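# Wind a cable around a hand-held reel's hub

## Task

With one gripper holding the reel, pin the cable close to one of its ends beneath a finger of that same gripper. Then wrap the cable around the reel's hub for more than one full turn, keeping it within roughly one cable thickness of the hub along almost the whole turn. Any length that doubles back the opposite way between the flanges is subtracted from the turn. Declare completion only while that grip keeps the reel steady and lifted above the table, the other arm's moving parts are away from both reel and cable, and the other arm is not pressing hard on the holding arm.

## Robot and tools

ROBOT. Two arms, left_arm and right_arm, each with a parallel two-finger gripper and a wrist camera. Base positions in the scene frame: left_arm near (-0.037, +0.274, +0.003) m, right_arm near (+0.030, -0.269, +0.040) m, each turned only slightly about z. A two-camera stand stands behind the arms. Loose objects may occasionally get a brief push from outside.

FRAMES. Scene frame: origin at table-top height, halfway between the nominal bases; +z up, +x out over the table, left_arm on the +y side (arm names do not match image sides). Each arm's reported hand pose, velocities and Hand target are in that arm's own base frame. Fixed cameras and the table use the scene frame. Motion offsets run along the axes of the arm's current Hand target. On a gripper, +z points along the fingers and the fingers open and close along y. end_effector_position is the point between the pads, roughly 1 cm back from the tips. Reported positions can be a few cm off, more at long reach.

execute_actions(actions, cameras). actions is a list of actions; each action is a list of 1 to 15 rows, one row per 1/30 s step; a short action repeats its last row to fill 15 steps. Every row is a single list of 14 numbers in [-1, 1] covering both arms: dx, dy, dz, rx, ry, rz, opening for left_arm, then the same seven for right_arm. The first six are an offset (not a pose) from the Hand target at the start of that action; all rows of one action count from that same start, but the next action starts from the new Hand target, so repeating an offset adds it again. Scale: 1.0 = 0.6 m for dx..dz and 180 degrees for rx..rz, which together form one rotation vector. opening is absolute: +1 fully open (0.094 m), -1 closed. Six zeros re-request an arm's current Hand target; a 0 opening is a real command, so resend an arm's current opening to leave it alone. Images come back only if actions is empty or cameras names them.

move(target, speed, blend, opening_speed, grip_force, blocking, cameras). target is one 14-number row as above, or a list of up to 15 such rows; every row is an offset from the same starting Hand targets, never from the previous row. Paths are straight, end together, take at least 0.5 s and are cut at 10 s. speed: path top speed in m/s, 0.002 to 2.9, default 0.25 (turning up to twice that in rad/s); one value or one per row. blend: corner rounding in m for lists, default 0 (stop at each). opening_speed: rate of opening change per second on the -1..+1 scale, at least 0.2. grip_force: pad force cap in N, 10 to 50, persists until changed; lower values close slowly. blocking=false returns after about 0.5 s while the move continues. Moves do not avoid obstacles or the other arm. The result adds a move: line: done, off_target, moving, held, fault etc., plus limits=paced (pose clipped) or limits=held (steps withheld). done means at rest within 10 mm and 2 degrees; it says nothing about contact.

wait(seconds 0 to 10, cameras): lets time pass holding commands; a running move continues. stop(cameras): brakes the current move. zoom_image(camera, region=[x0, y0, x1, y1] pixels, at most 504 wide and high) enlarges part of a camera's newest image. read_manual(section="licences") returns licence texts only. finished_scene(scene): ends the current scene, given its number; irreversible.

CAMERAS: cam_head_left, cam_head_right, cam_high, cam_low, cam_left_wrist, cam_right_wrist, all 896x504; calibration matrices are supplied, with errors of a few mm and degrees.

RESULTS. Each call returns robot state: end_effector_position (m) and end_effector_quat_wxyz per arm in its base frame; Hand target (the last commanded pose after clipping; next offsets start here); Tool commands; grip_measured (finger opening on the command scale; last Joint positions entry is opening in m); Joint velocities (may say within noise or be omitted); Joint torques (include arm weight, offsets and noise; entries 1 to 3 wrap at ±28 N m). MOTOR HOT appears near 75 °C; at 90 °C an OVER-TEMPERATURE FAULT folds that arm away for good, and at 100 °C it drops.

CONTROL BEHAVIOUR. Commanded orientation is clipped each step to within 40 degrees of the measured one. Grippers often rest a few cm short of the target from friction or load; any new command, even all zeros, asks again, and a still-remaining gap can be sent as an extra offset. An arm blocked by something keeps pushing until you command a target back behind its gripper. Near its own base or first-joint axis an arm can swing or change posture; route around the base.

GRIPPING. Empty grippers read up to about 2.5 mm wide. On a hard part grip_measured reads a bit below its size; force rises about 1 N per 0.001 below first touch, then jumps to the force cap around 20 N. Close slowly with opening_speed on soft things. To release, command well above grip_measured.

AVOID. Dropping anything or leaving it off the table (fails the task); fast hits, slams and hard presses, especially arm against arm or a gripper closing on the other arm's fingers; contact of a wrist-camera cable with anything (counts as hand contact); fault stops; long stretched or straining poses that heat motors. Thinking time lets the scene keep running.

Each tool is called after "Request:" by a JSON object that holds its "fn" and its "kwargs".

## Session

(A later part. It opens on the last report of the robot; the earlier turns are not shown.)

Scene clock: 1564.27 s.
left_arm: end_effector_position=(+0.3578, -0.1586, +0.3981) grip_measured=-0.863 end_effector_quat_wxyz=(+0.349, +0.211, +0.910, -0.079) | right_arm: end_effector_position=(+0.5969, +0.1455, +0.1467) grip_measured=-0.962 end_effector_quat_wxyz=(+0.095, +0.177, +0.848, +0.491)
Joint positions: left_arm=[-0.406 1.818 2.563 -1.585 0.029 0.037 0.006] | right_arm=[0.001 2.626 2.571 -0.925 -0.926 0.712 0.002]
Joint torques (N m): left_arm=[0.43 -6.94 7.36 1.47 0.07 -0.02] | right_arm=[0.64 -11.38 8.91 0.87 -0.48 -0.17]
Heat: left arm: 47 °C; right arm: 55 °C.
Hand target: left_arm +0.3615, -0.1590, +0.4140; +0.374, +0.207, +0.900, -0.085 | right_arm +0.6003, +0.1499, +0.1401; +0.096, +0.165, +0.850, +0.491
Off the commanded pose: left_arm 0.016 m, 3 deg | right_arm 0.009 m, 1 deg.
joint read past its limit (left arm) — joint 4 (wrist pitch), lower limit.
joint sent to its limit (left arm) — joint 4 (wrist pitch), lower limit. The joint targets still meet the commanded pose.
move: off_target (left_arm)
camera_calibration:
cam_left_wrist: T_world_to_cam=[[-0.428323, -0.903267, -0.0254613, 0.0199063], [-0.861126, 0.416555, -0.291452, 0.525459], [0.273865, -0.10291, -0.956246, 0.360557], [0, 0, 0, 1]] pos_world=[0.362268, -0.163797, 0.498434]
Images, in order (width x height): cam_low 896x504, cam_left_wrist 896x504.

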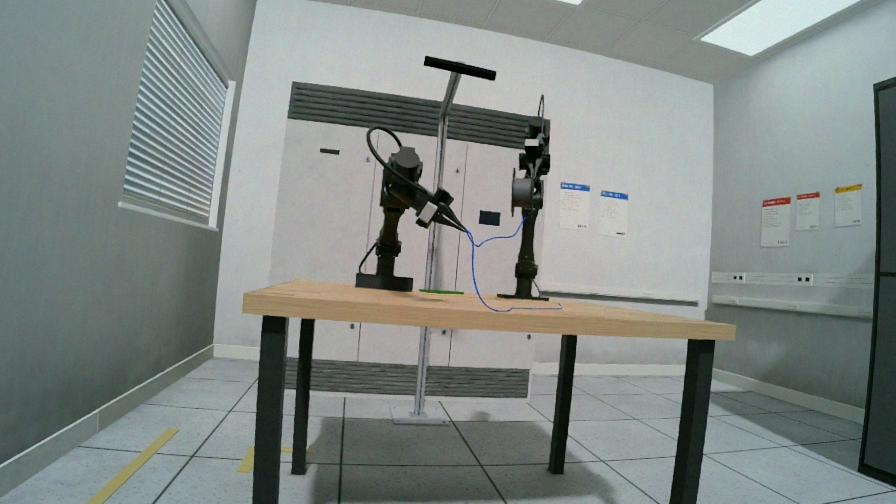

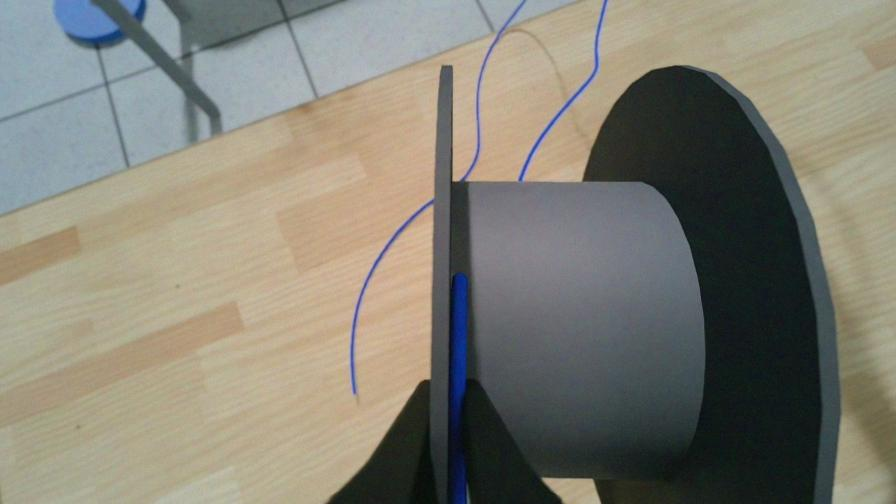

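Request:
{"fn": "move", "kwargs": {"target": [0,0,0,0,0,0,-1,-0.017,0.3143,-0.1423,-0.1385,-0.0121,-0.0547,-1], "speed": 0.12, "cameras": ["cam_low","cam_left_wrist","cam_head_right","cam_right_wrist"]}}

Scene clock: 1574.20 s.
left_arm: end_effector_position=(+0.3578, -0.1586, +0.3981) grip_measured=-0.863 end_effector_quat_wxyz=(+0.349, +0.211, +0.910, -0.079) | right_arm: end_effector_position=(+0.6196, +0.1654, +0.3316) grip_measured=-0.962 end_effector_quat_wxyz=(+0.186, +0.106, +0.726, +0.653)
Joint positions: left_arm=[-0.406 1.818 2.563 -1.585 0.029 0.037 0.006] | right_arm=[0.001 2.626 2.837 -0.398 -1.141 1.268 0.002]
Joint torques (N m): left_arm=[0.44 -6.98 7.34 1.47 0.07 -0.02] | right_arm=[-0.2 -13.63 8.49 1.64 -0.32 0.03]
Heat: left arm: 46 °C; right arm: 55 °C.
Hand target: left_arm +0.3615, -0.1590, +0.4140; +0.374, +0.207, +0.900, -0.085 | right_arm +0.6171, +0.1650, +0.3461; +0.187, +0.077, +0.733, +0.649
Off the commanded pose: left_arm 0.016 m, 3 deg | right_arm 0.015 m, 4 deg.
elbow stopped short (right arm): the move would have taken joint 3 (elbow) straighter than the controller allows.
joint read past its limit (left arm) — joint 4 (wrist pitch), lower limit.
joint sent to its limit (left arm) — joint 4 (wrist pitch), lower limit. The joint targets still meet the commanded pose.
move: off_target (left_arm, right_arm)
camera_calibration:
cam_left_wrist: T_world_to_cam=[[-0.428323, -0.903267, -0.0254613, 0.0199063], [-0.861126, 0.416555, -0.291452, 0.525459], [0.273865, -0.10291, -0.956246, 0.360557], [0, 0, 0, 1]] pos_world=[0.362268, -0.163797, 0.498434]
cam_right_wrist: T_world_to_cam=[[0.0864749, -0.0940221, -0.991807, 0.292336], [-0.996192, -0.0192597, -0.0850314, 0.685931], [-0.0111071, 0.995384, -0.0953295, -0.0348315], [0, 0, 0, 1]] pos_world=[0.657653, 0.0753676, 0.344946]
Images, in order (width x height): cam_head_right 896x504, cam_low 896x504, cam_left_wrist 896x504, cam_right_wrist 896x504.

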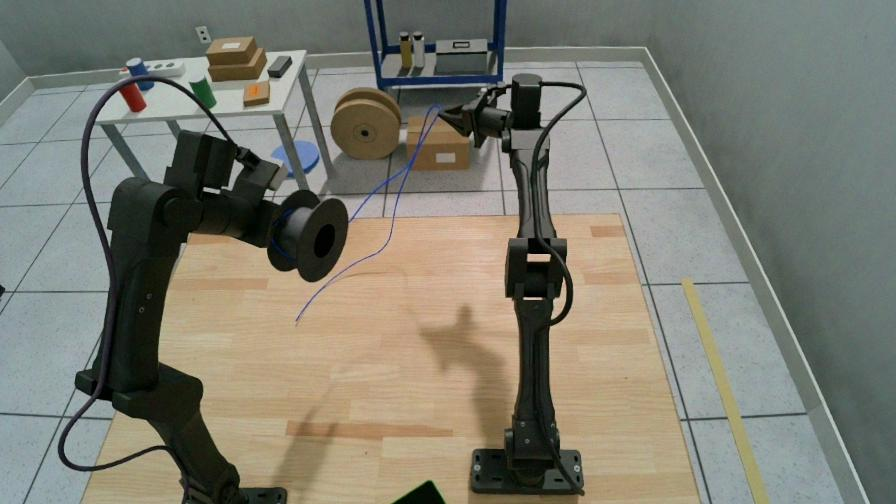

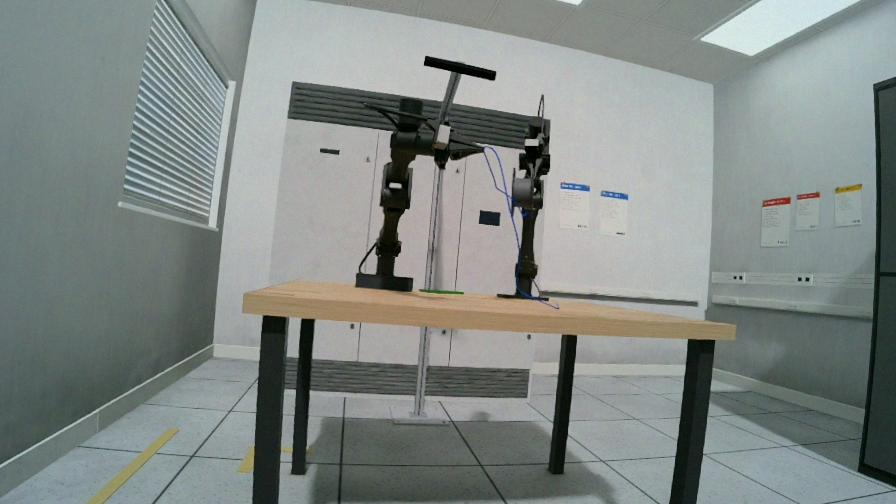

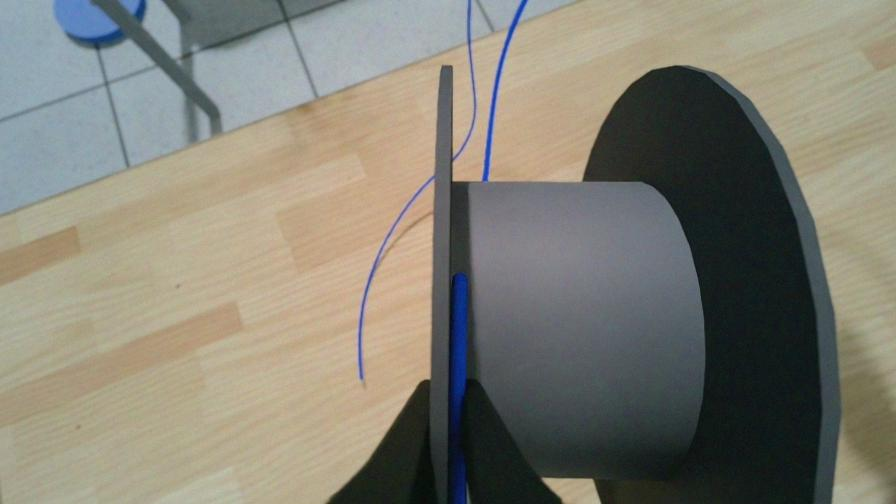

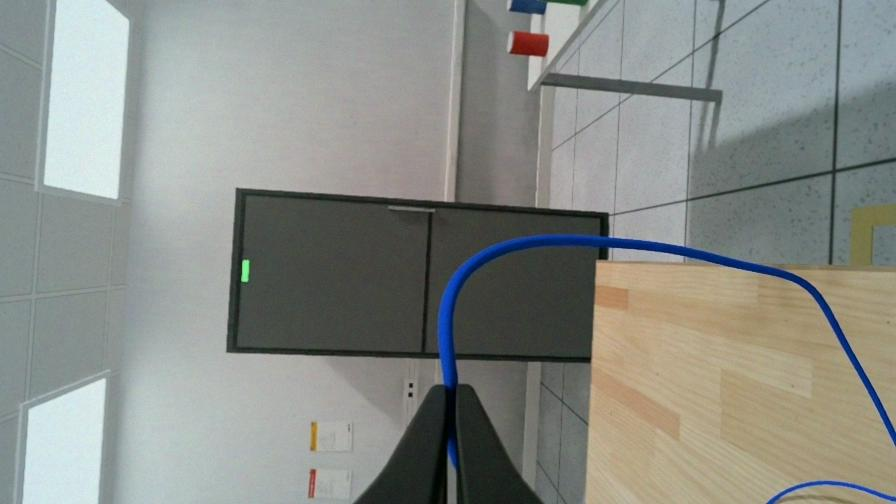

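Request:
{"fn": "move", "kwargs": {"target": [0.1155,0,0.1625,0,0,0,-1,0.041,0.007,0,0,0,0,-1], "speed": 0.06, "cameras": ["cam_low","cam_left_wrist","cam_head_right"]}}

Request:
{"fn": "zoom_image", "kwargs": {"camera": "cam_low", "region": [460, 130, 610, 310]}}

Scene clock: 1583.50 s.
left_arm: end_effector_position=(+0.3754, -0.1661, +0.2716) grip_measured=-0.863 end_effector_quat_wxyz=(+0.329, +0.212, +0.917, -0.075) | right_arm: end_effector_position=(+0.6105, +0.1697, +0.2980) grip_measured=-0.962 end_effector_quat_wxyz=(+0.154, +0.115, +0.744, +0.640)
Joint positions: left_arm=[-0.406 1.544 1.637 -0.975 0.029 0.037 0.006] | right_arm=[0.006 2.519 2.57 -0.384 -1.155 1.182 0.002]
Joint torques (N m): left_arm=[0.16 -10.71 6.04 1.77 0.04 -0.04] | right_arm=[0.49 -20.03 5.93 1.57 -0.37 -0.07]
Heat: left arm: 46 °C; right arm: 56 °C.
Hand target: left_arm +0.3796, -0.1677, +0.2961; +0.374, +0.207, +0.900, -0.085 | right_arm +0.5940, +0.1743, +0.3459; +0.187, +0.076, +0.733, +0.649
Off the commanded pose: left_arm 0.025 m, 6 deg | right_arm 0.051 m, 6 deg.
move: off_target (left_arm, right_arm)
camera_calibration:
cam_left_wrist: T_world_to_cam=[[-0.429252, -0.902868, -0.0238958, 0.0172987], [-0.871609, 0.421035, -0.251052, 0.500552], [0.236728, -0.0869368, -0.967679, 0.253753], [0, 0, 0, 1]] pos_world=[0.383641, -0.173071, 0.371629]
Images, in order (width x height): cam_head_right 896x504, cam_low 896x504, cam_left_wrist 896x504.

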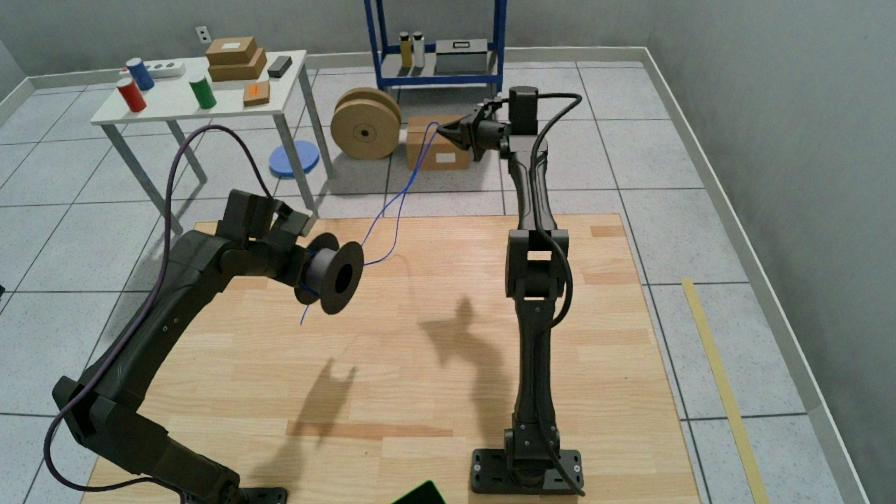

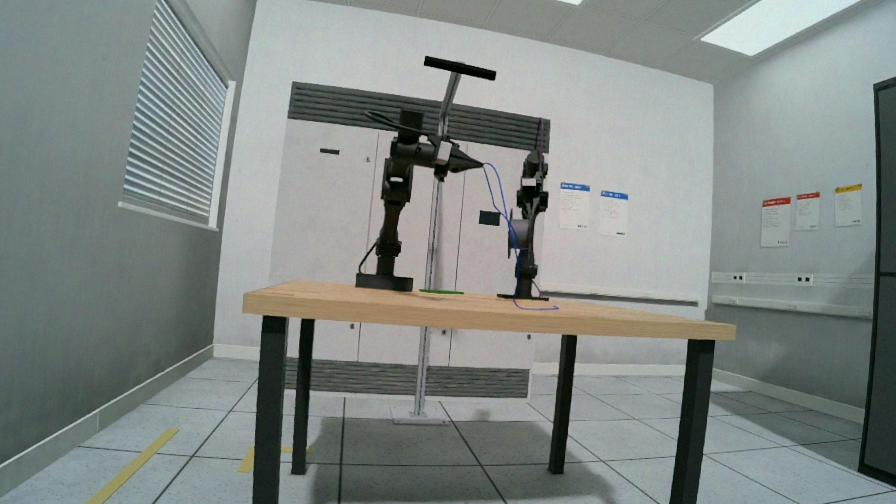

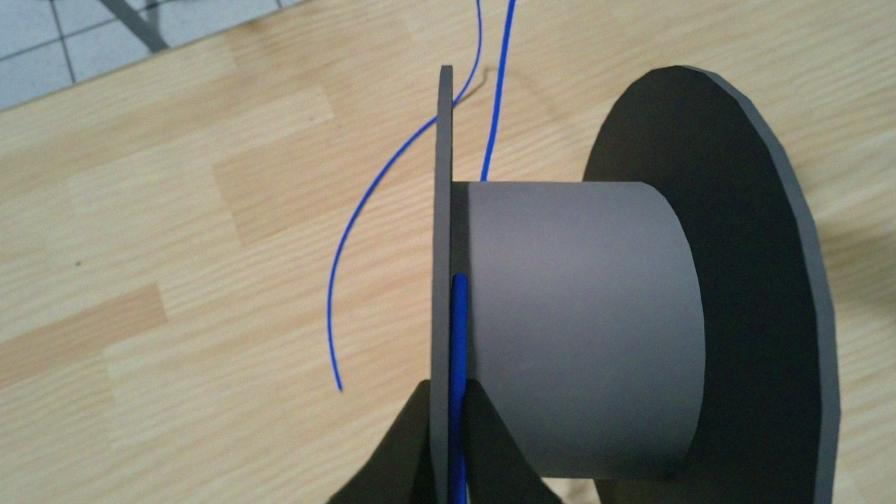

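Scaled by 2.800 from the camera's 896x504 image, which has a finer 1280x720 frame.

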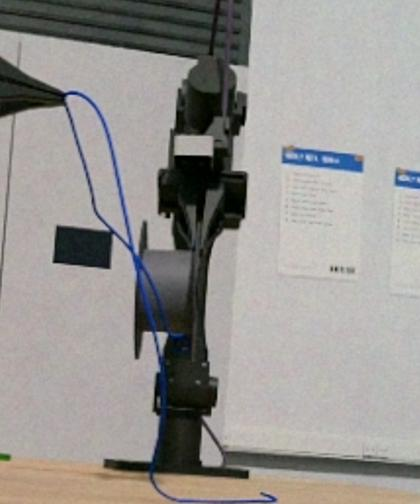

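Request:
{"fn": "move", "kwargs": {"target": [[0,0,0,0,0,0,-1,0.0935,0.1205,-0.0332,0,0,-0.0833,-1],[0,0,0,0,0,0,-1,0.2342,0.2228,-0.0813,0,0,-0.1667,-1]], "speed": 0.12, "blend": [0.03,0], "cameras": ["all"]}}

Request:
{"fn": "zoom_image", "kwargs": {"camera": "cam_low", "region": [460, 130, 610, 310]}}

Scene clock: 1595.27 s.
left_arm: end_effector_position=(+0.3754, -0.1661, +0.2716) grip_measured=-0.863 end_effector_quat_wxyz=(+0.329, +0.212, +0.917, -0.075) | right_arm: end_effector_position=(+0.4423, +0.1976, +0.4402) grip_measured=-0.962 end_effector_quat_wxyz=(+0.327, -0.098, +0.736, +0.584)
Joint positions: left_arm=[-0.406 1.544 1.637 -0.975 0.029 0.037 0.006] | right_arm=[0.079 1.787 1.948 -0.393 -1.102 0.721 0.002]
Joint torques (N m): left_arm=[0.16 -10.7 6.04 1.77 0.04 -0.05] | right_arm=[0.49 -11.62 5.86 1.39 -0.12 -0.15]
Heat: left arm: 47 °C; right arm: 61 °C.
Hand target: left_arm +0.3796, -0.1677, +0.2961; +0.374, +0.207, +0.900, -0.085 | right_arm +0.4294, +0.1985, +0.4566; +0.348, -0.116, +0.728, +0.579
Off the commanded pose: left_arm 0.025 m, 6 deg | right_arm 0.021 m, 3 deg.
move: off_target (left_arm, right_arm)
camera_calibration:
cam_left_wrist: T_world_to_cam=[[-0.429252, -0.902868, -0.0238958, 0.0172987], [-0.871609, 0.421035, -0.251052, 0.500552], [0.236728, -0.0869368, -0.967679, 0.253753], [0, 0, 0, 1]] pos_world=[0.383641, -0.173071, 0.371629]
cam_right_wrist: T_world_to_cam=[[0.524929, -0.270348, -0.80707, 0.177976], [-0.851141, -0.170012, -0.496643, 0.665932], [-0.00294471, 0.947633, -0.319348, 0.0459345], [0, 0, 0, 1]] pos_world=[0.473513, 0.117803, 0.489039]

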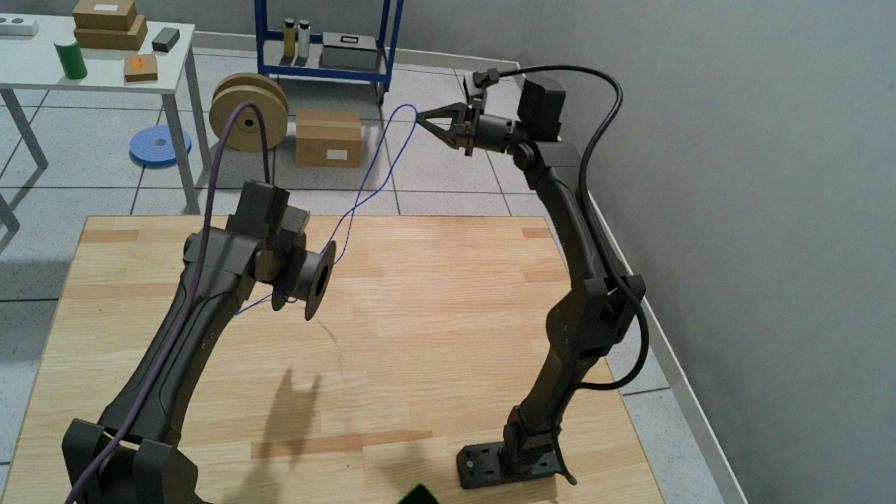

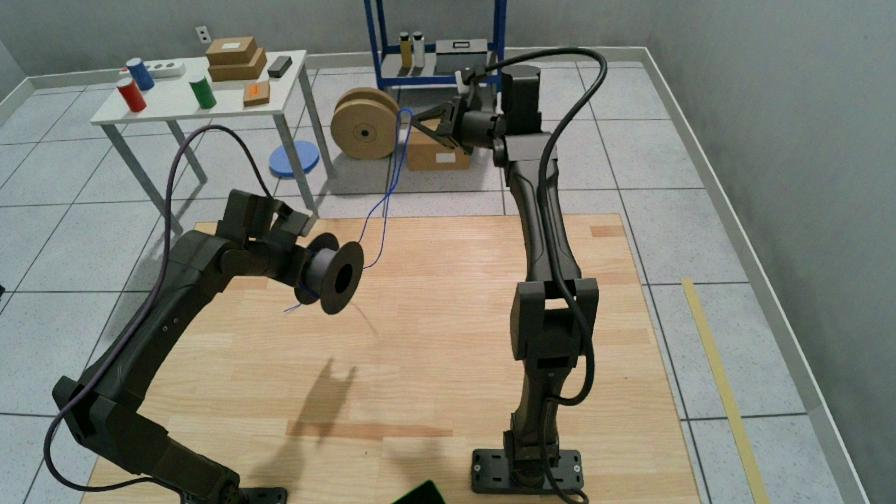

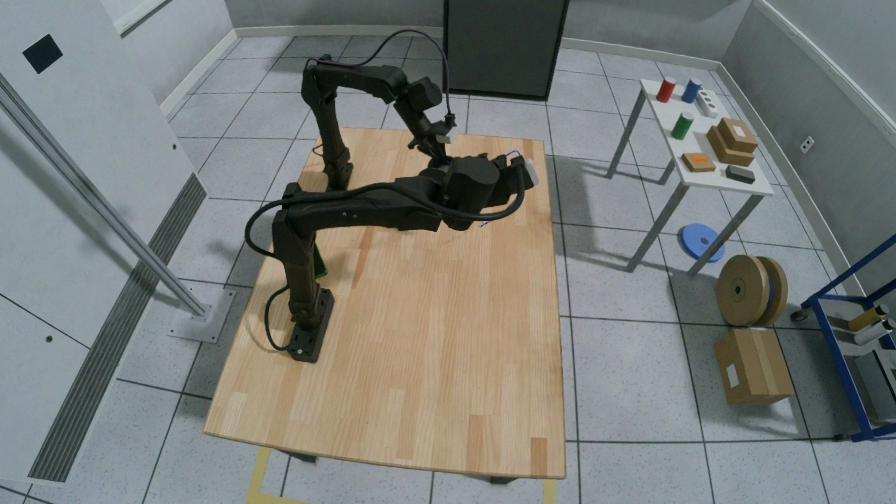

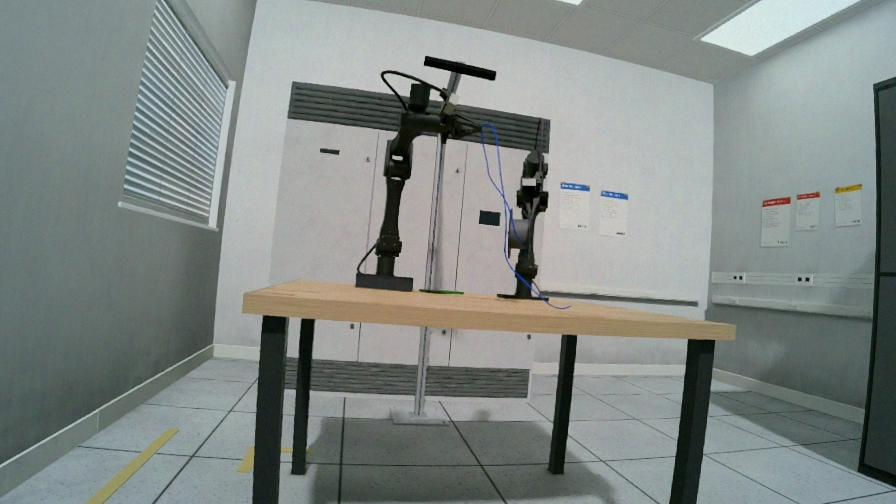

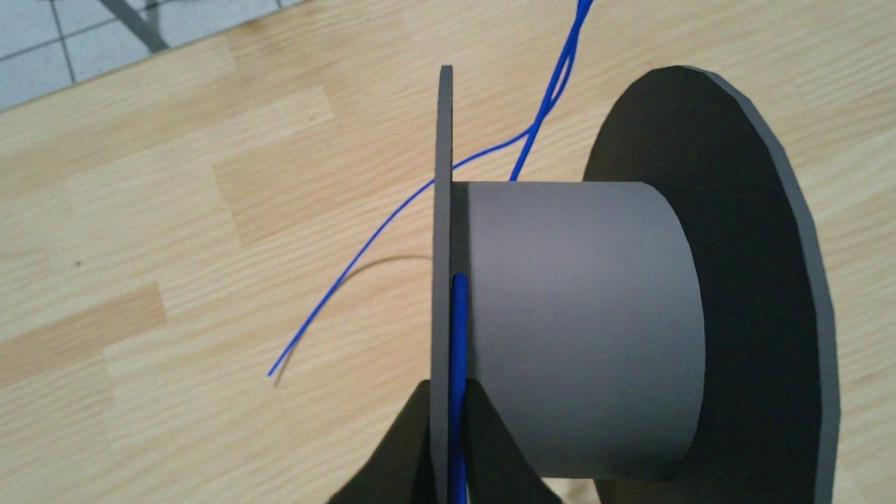

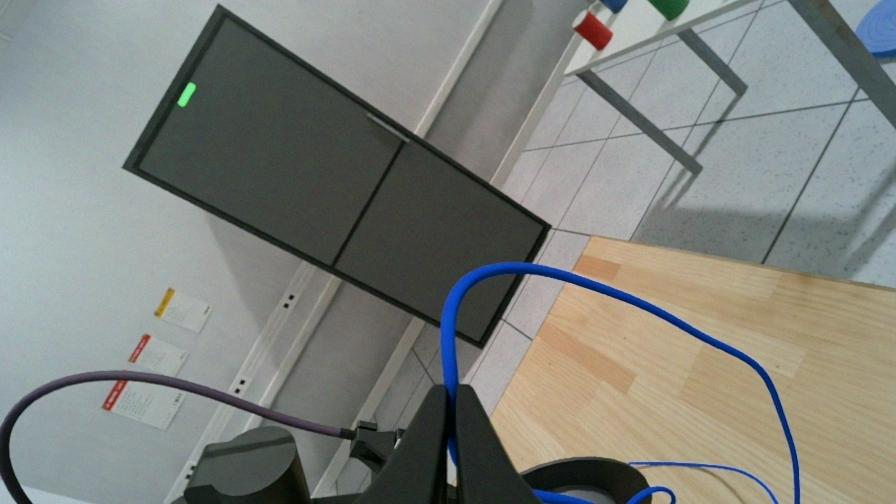

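Scaled by 2.800 from the camera's 896x504 image, which has a finer 1280x720 frame.

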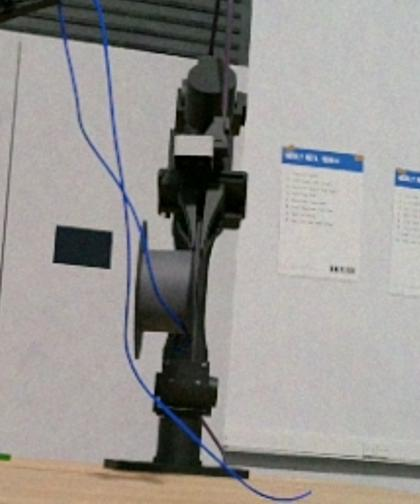

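Request:
{"fn": "move", "kwargs": {"target": [0,0,0,0,0,0,-1,0.17,0.1662,-0.014,0.017,0.0222,-0.1387,-1], "speed": 0.12, "cameras": ["all"]}}

Scene clock: 1610.03 s.
left_arm: end_effector_position=(+0.3754, -0.1661, +0.2716) grip_measured=-0.863 end_effector_quat_wxyz=(+0.329, +0.212, +0.917, -0.075) | right_arm: end_effector_position=(+0.3032, +0.2467, +0.4598) grip_measured=-0.962 end_effector_quat_wxyz=(+0.428, -0.271, +0.722, +0.471)
Joint positions: left_arm=[-0.406 1.544 1.637 -0.975 0.029 0.037 0.006] | right_arm=[0.329 1.386 1.715 -0.617 -0.842 0.256 0.002]
Joint torques (N m): left_arm=[0.16 -10.71 6.04 1.77 0.04 -0.05] | right_arm=[0.5 -6.75 5.59 1.52 -0.14 -0.17]
Heat: left arm: 47 °C; right arm: 55 °C.
Hand target: left_arm +0.3796, -0.1677, +0.2961; +0.374, +0.207, +0.900, -0.085 | right_arm +0.2947, +0.2450, +0.4679; +0.443, -0.281, +0.713, +0.466
Off the commanded pose: left_arm 0.025 m, 6 deg | right_arm 0.012 m, 2 deg.
move: off_target (left_arm, right_arm)
camera_calibration:
cam_left_wrist: T_world_to_cam=[[-0.429252, -0.902868, -0.0238958, 0.0172987], [-0.871609, 0.421035, -0.251052, 0.500552], [0.236728, -0.0869368, -0.967679, 0.253753], [0, 0, 0, 1]] pos_world=[0.383641, -0.173071, 0.371629]
cam_right_wrist: T_world_to_cam=[[0.796959, -0.38453, -0.465824, 0.0689224], [-0.595359, -0.369841, -0.713277, 0.637036], [0.101996, 0.845786, -0.523682, 0.0924677], [0, 0, 0, 1]] pos_world=[0.314905, 0.183897, 0.534913]

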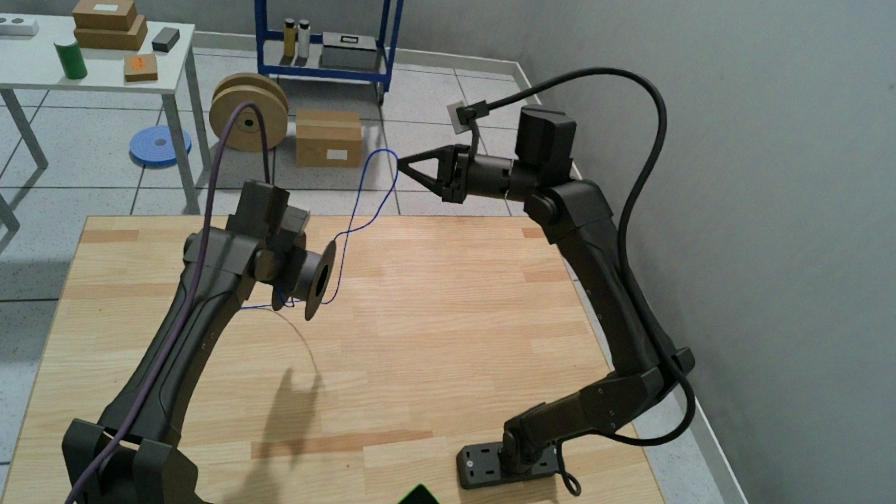

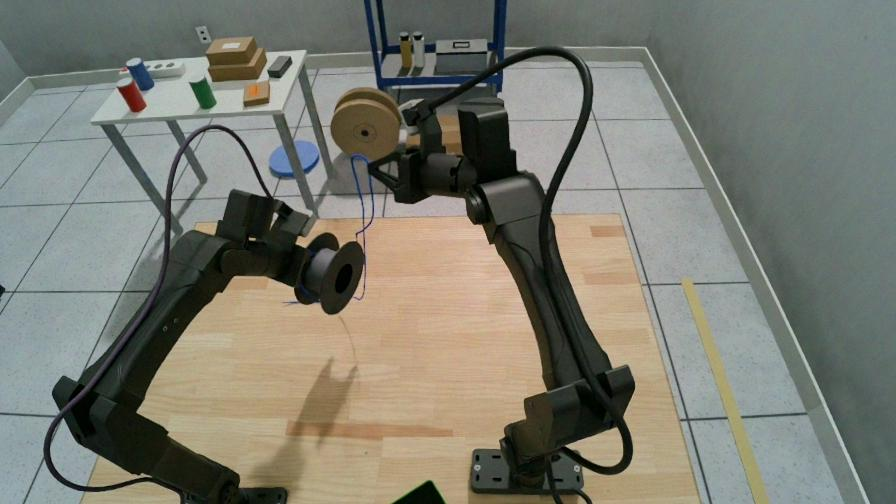

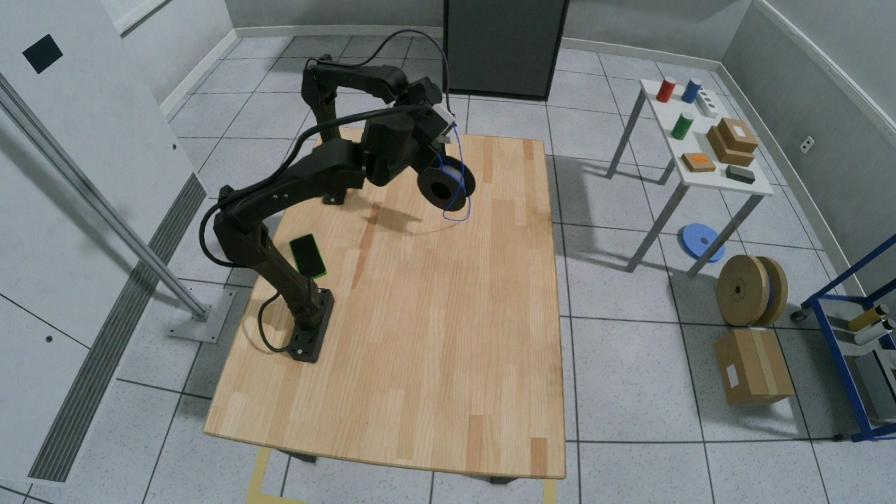

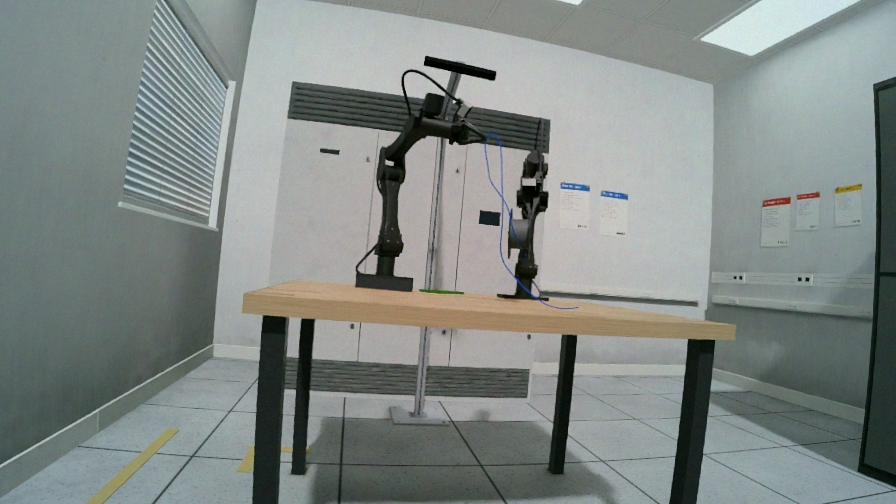

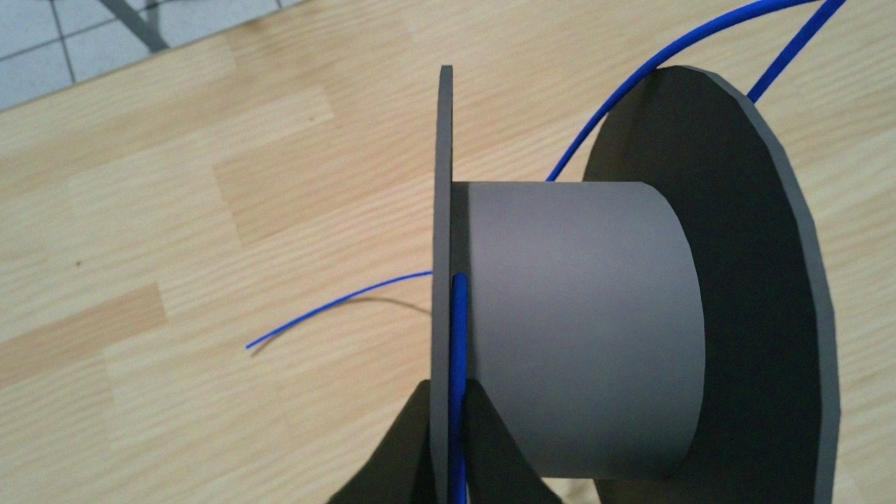

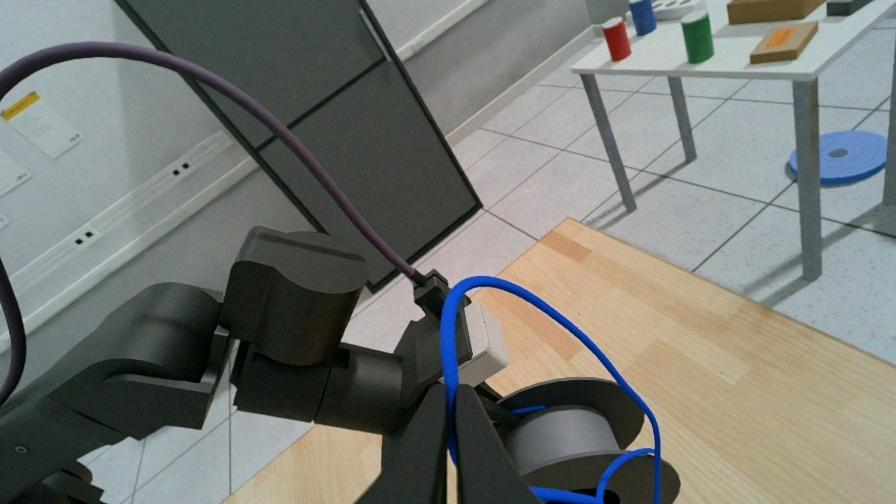

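Request:
{"fn": "move", "kwargs": {"target": [[0,0,0,0,0,0,-1,0.1067,0.1368,0.0487,0.026,0.097,-0.1101,-1],[0,0,0,0,0,0,-1,0.2687,0.1715,0.067,-0.0088,0.2017,-0.2957,-1]], "speed": 0.12, "blend": [0.03,0], "cameras": ["all"]}}

Scene clock: 1637.60 s.
left_arm: end_effector_position=(+0.3754, -0.1661, +0.2716) grip_measured=-0.863 end_effector_quat_wxyz=(+0.329, +0.212, +0.917, -0.075) | right_arm: end_effector_position=(+0.1534, +0.3227, +0.3643) grip_measured=-0.962 end_effector_quat_wxyz=(-0.367, +0.692, -0.609, -0.128)
Joint positions: left_arm=[-0.406 1.544 1.637 -0.975 0.029 0.037 0.006] | right_arm=[1.089 1.43 1.874 -1.219 -0.069 -0.58 0.002]
Joint torques (N m): left_arm=[0.16 -10.71 6.04 1.77 0.04 -0.04] | right_arm=[0.55 -3.43 5.01 1.32 0.01 -0.07]
Heat: left arm: 48 °C; right arm: 50 °C.
Hand target: left_arm +0.3796, -0.1677, +0.2961; +0.374, +0.207, +0.900, -0.085 | right_arm +0.1533, +0.3255, +0.3597; -0.362, +0.697, -0.606, -0.124
Off the commanded pose: left_arm 0.025 m, 6 deg | right_arm 0.005 m, 1 deg.
move: off_target (left_arm)
camera_calibration:
cam_left_wrist: T_world_to_cam=[[-0.429252, -0.902868, -0.0238958, 0.0172987], [-0.871609, 0.421035, -0.251052, 0.500552], [0.236728, -0.0869368, -0.967679, 0.253753], [0, 0, 0, 1]] pos_world=[0.383641, -0.173071, 0.371629]
cam_right_wrist: T_world_to_cam=[[0.946216, -0.00254508, 0.323524, -0.26075], [0.0915325, -0.95701, -0.275235, 0.43235], [0.310316, 0.290045, -0.905305, 0.279817], [0, 0, 0, 1]] pos_world=[0.12032, 0.33194, 0.456677]

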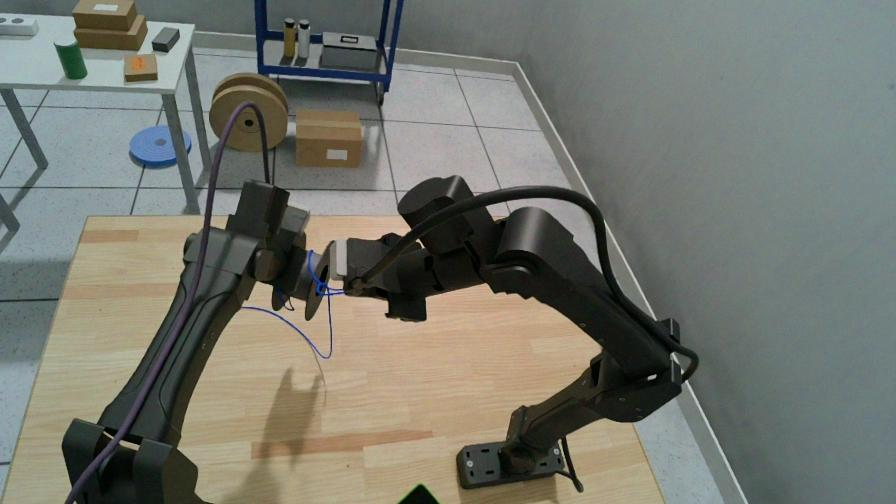

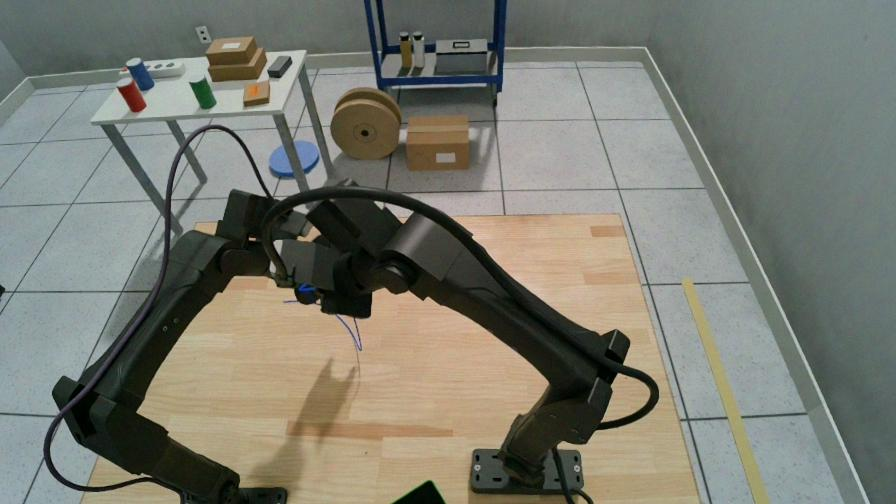

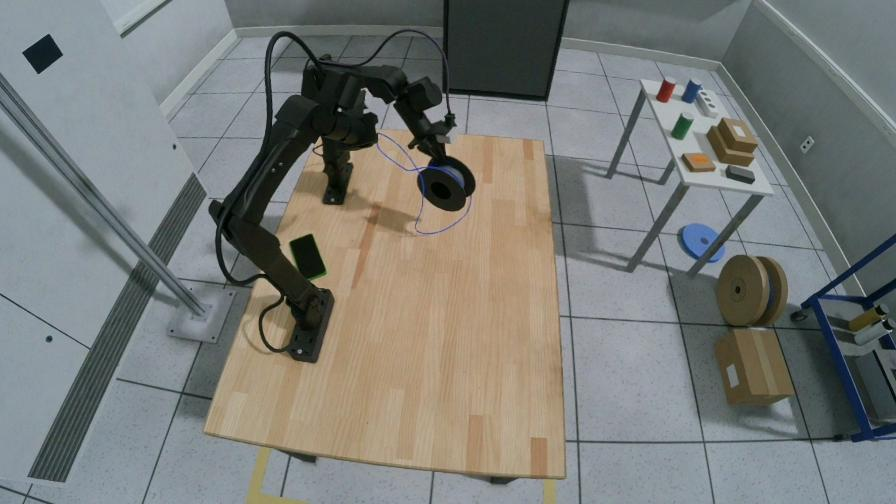

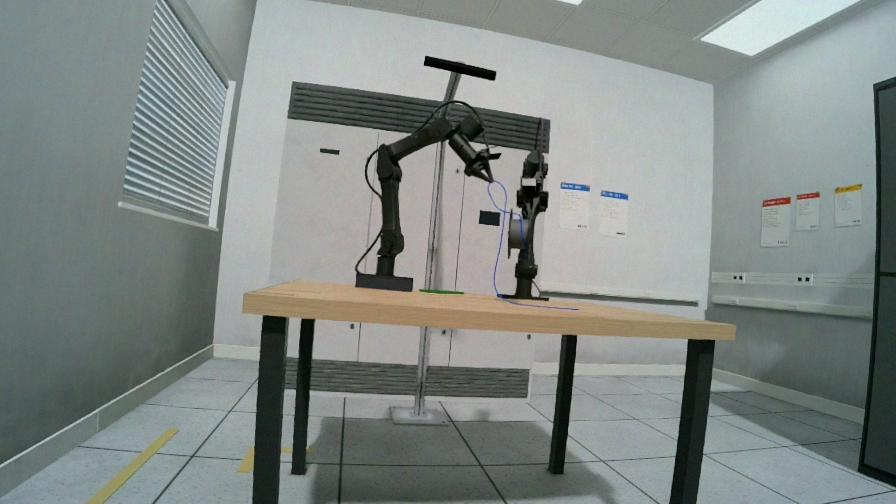

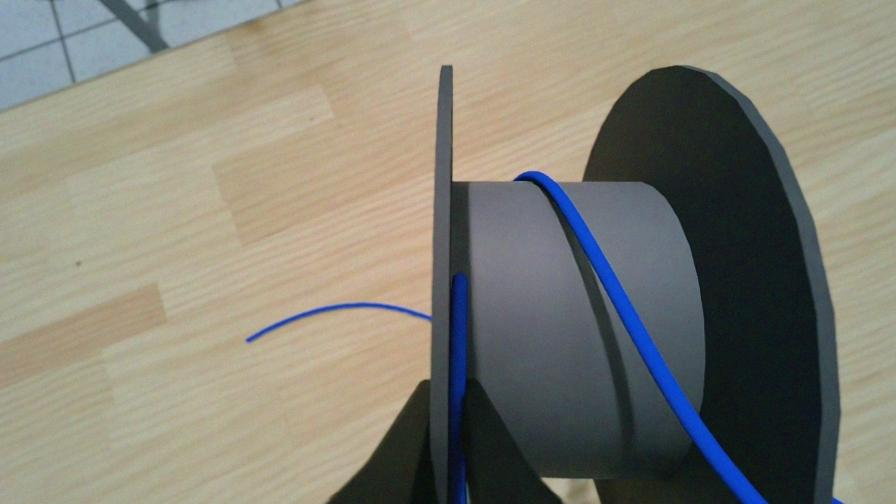

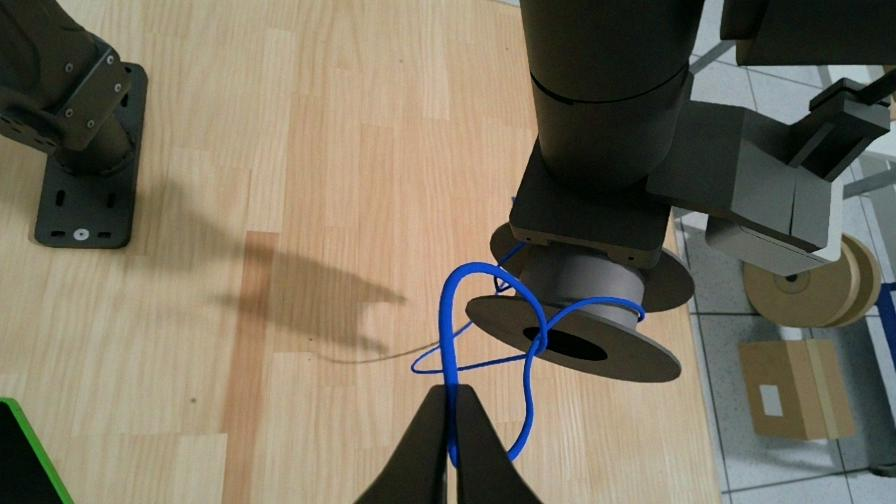

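Request:
{"fn": "zoom_image", "kwargs": {"camera": "cam_right_wrist", "region": [390, 200, 710, 504]}}

Request:
{"fn": "zoom_image", "kwargs": {"camera": "cam_high", "region": [340, 100, 500, 250]}}

Request:
{"fn": "zoom_image", "kwargs": {"camera": "cam_low", "region": [460, 130, 610, 310]}}

Scaled by 1.575 from the camera's 896x504 image, which has a finer 1280x720 frame.

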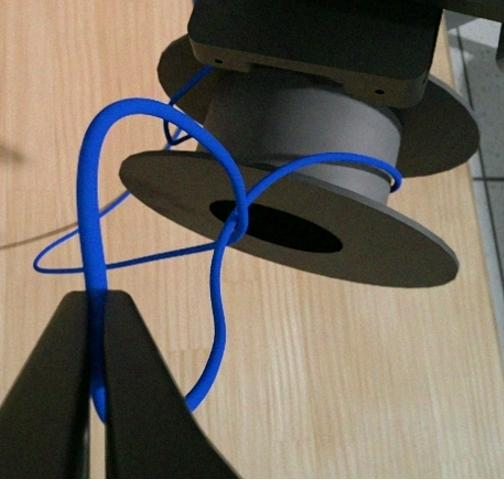

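Scaled by 3.150 from the camera's 896x504 image, which has a finer 1280x720 frame.

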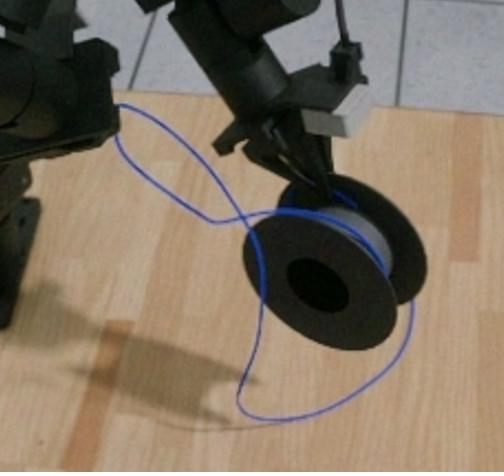

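Scaled by 2.800 from the camera's 896x504 image, which has a finer 1280x720 frame.

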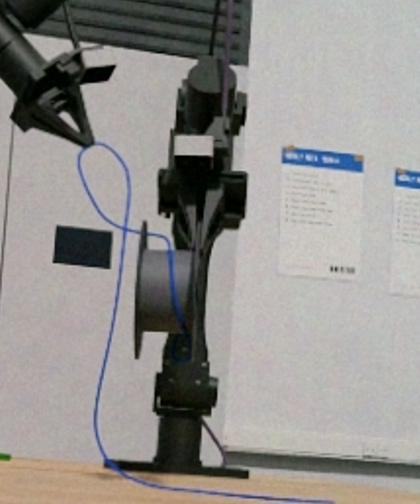

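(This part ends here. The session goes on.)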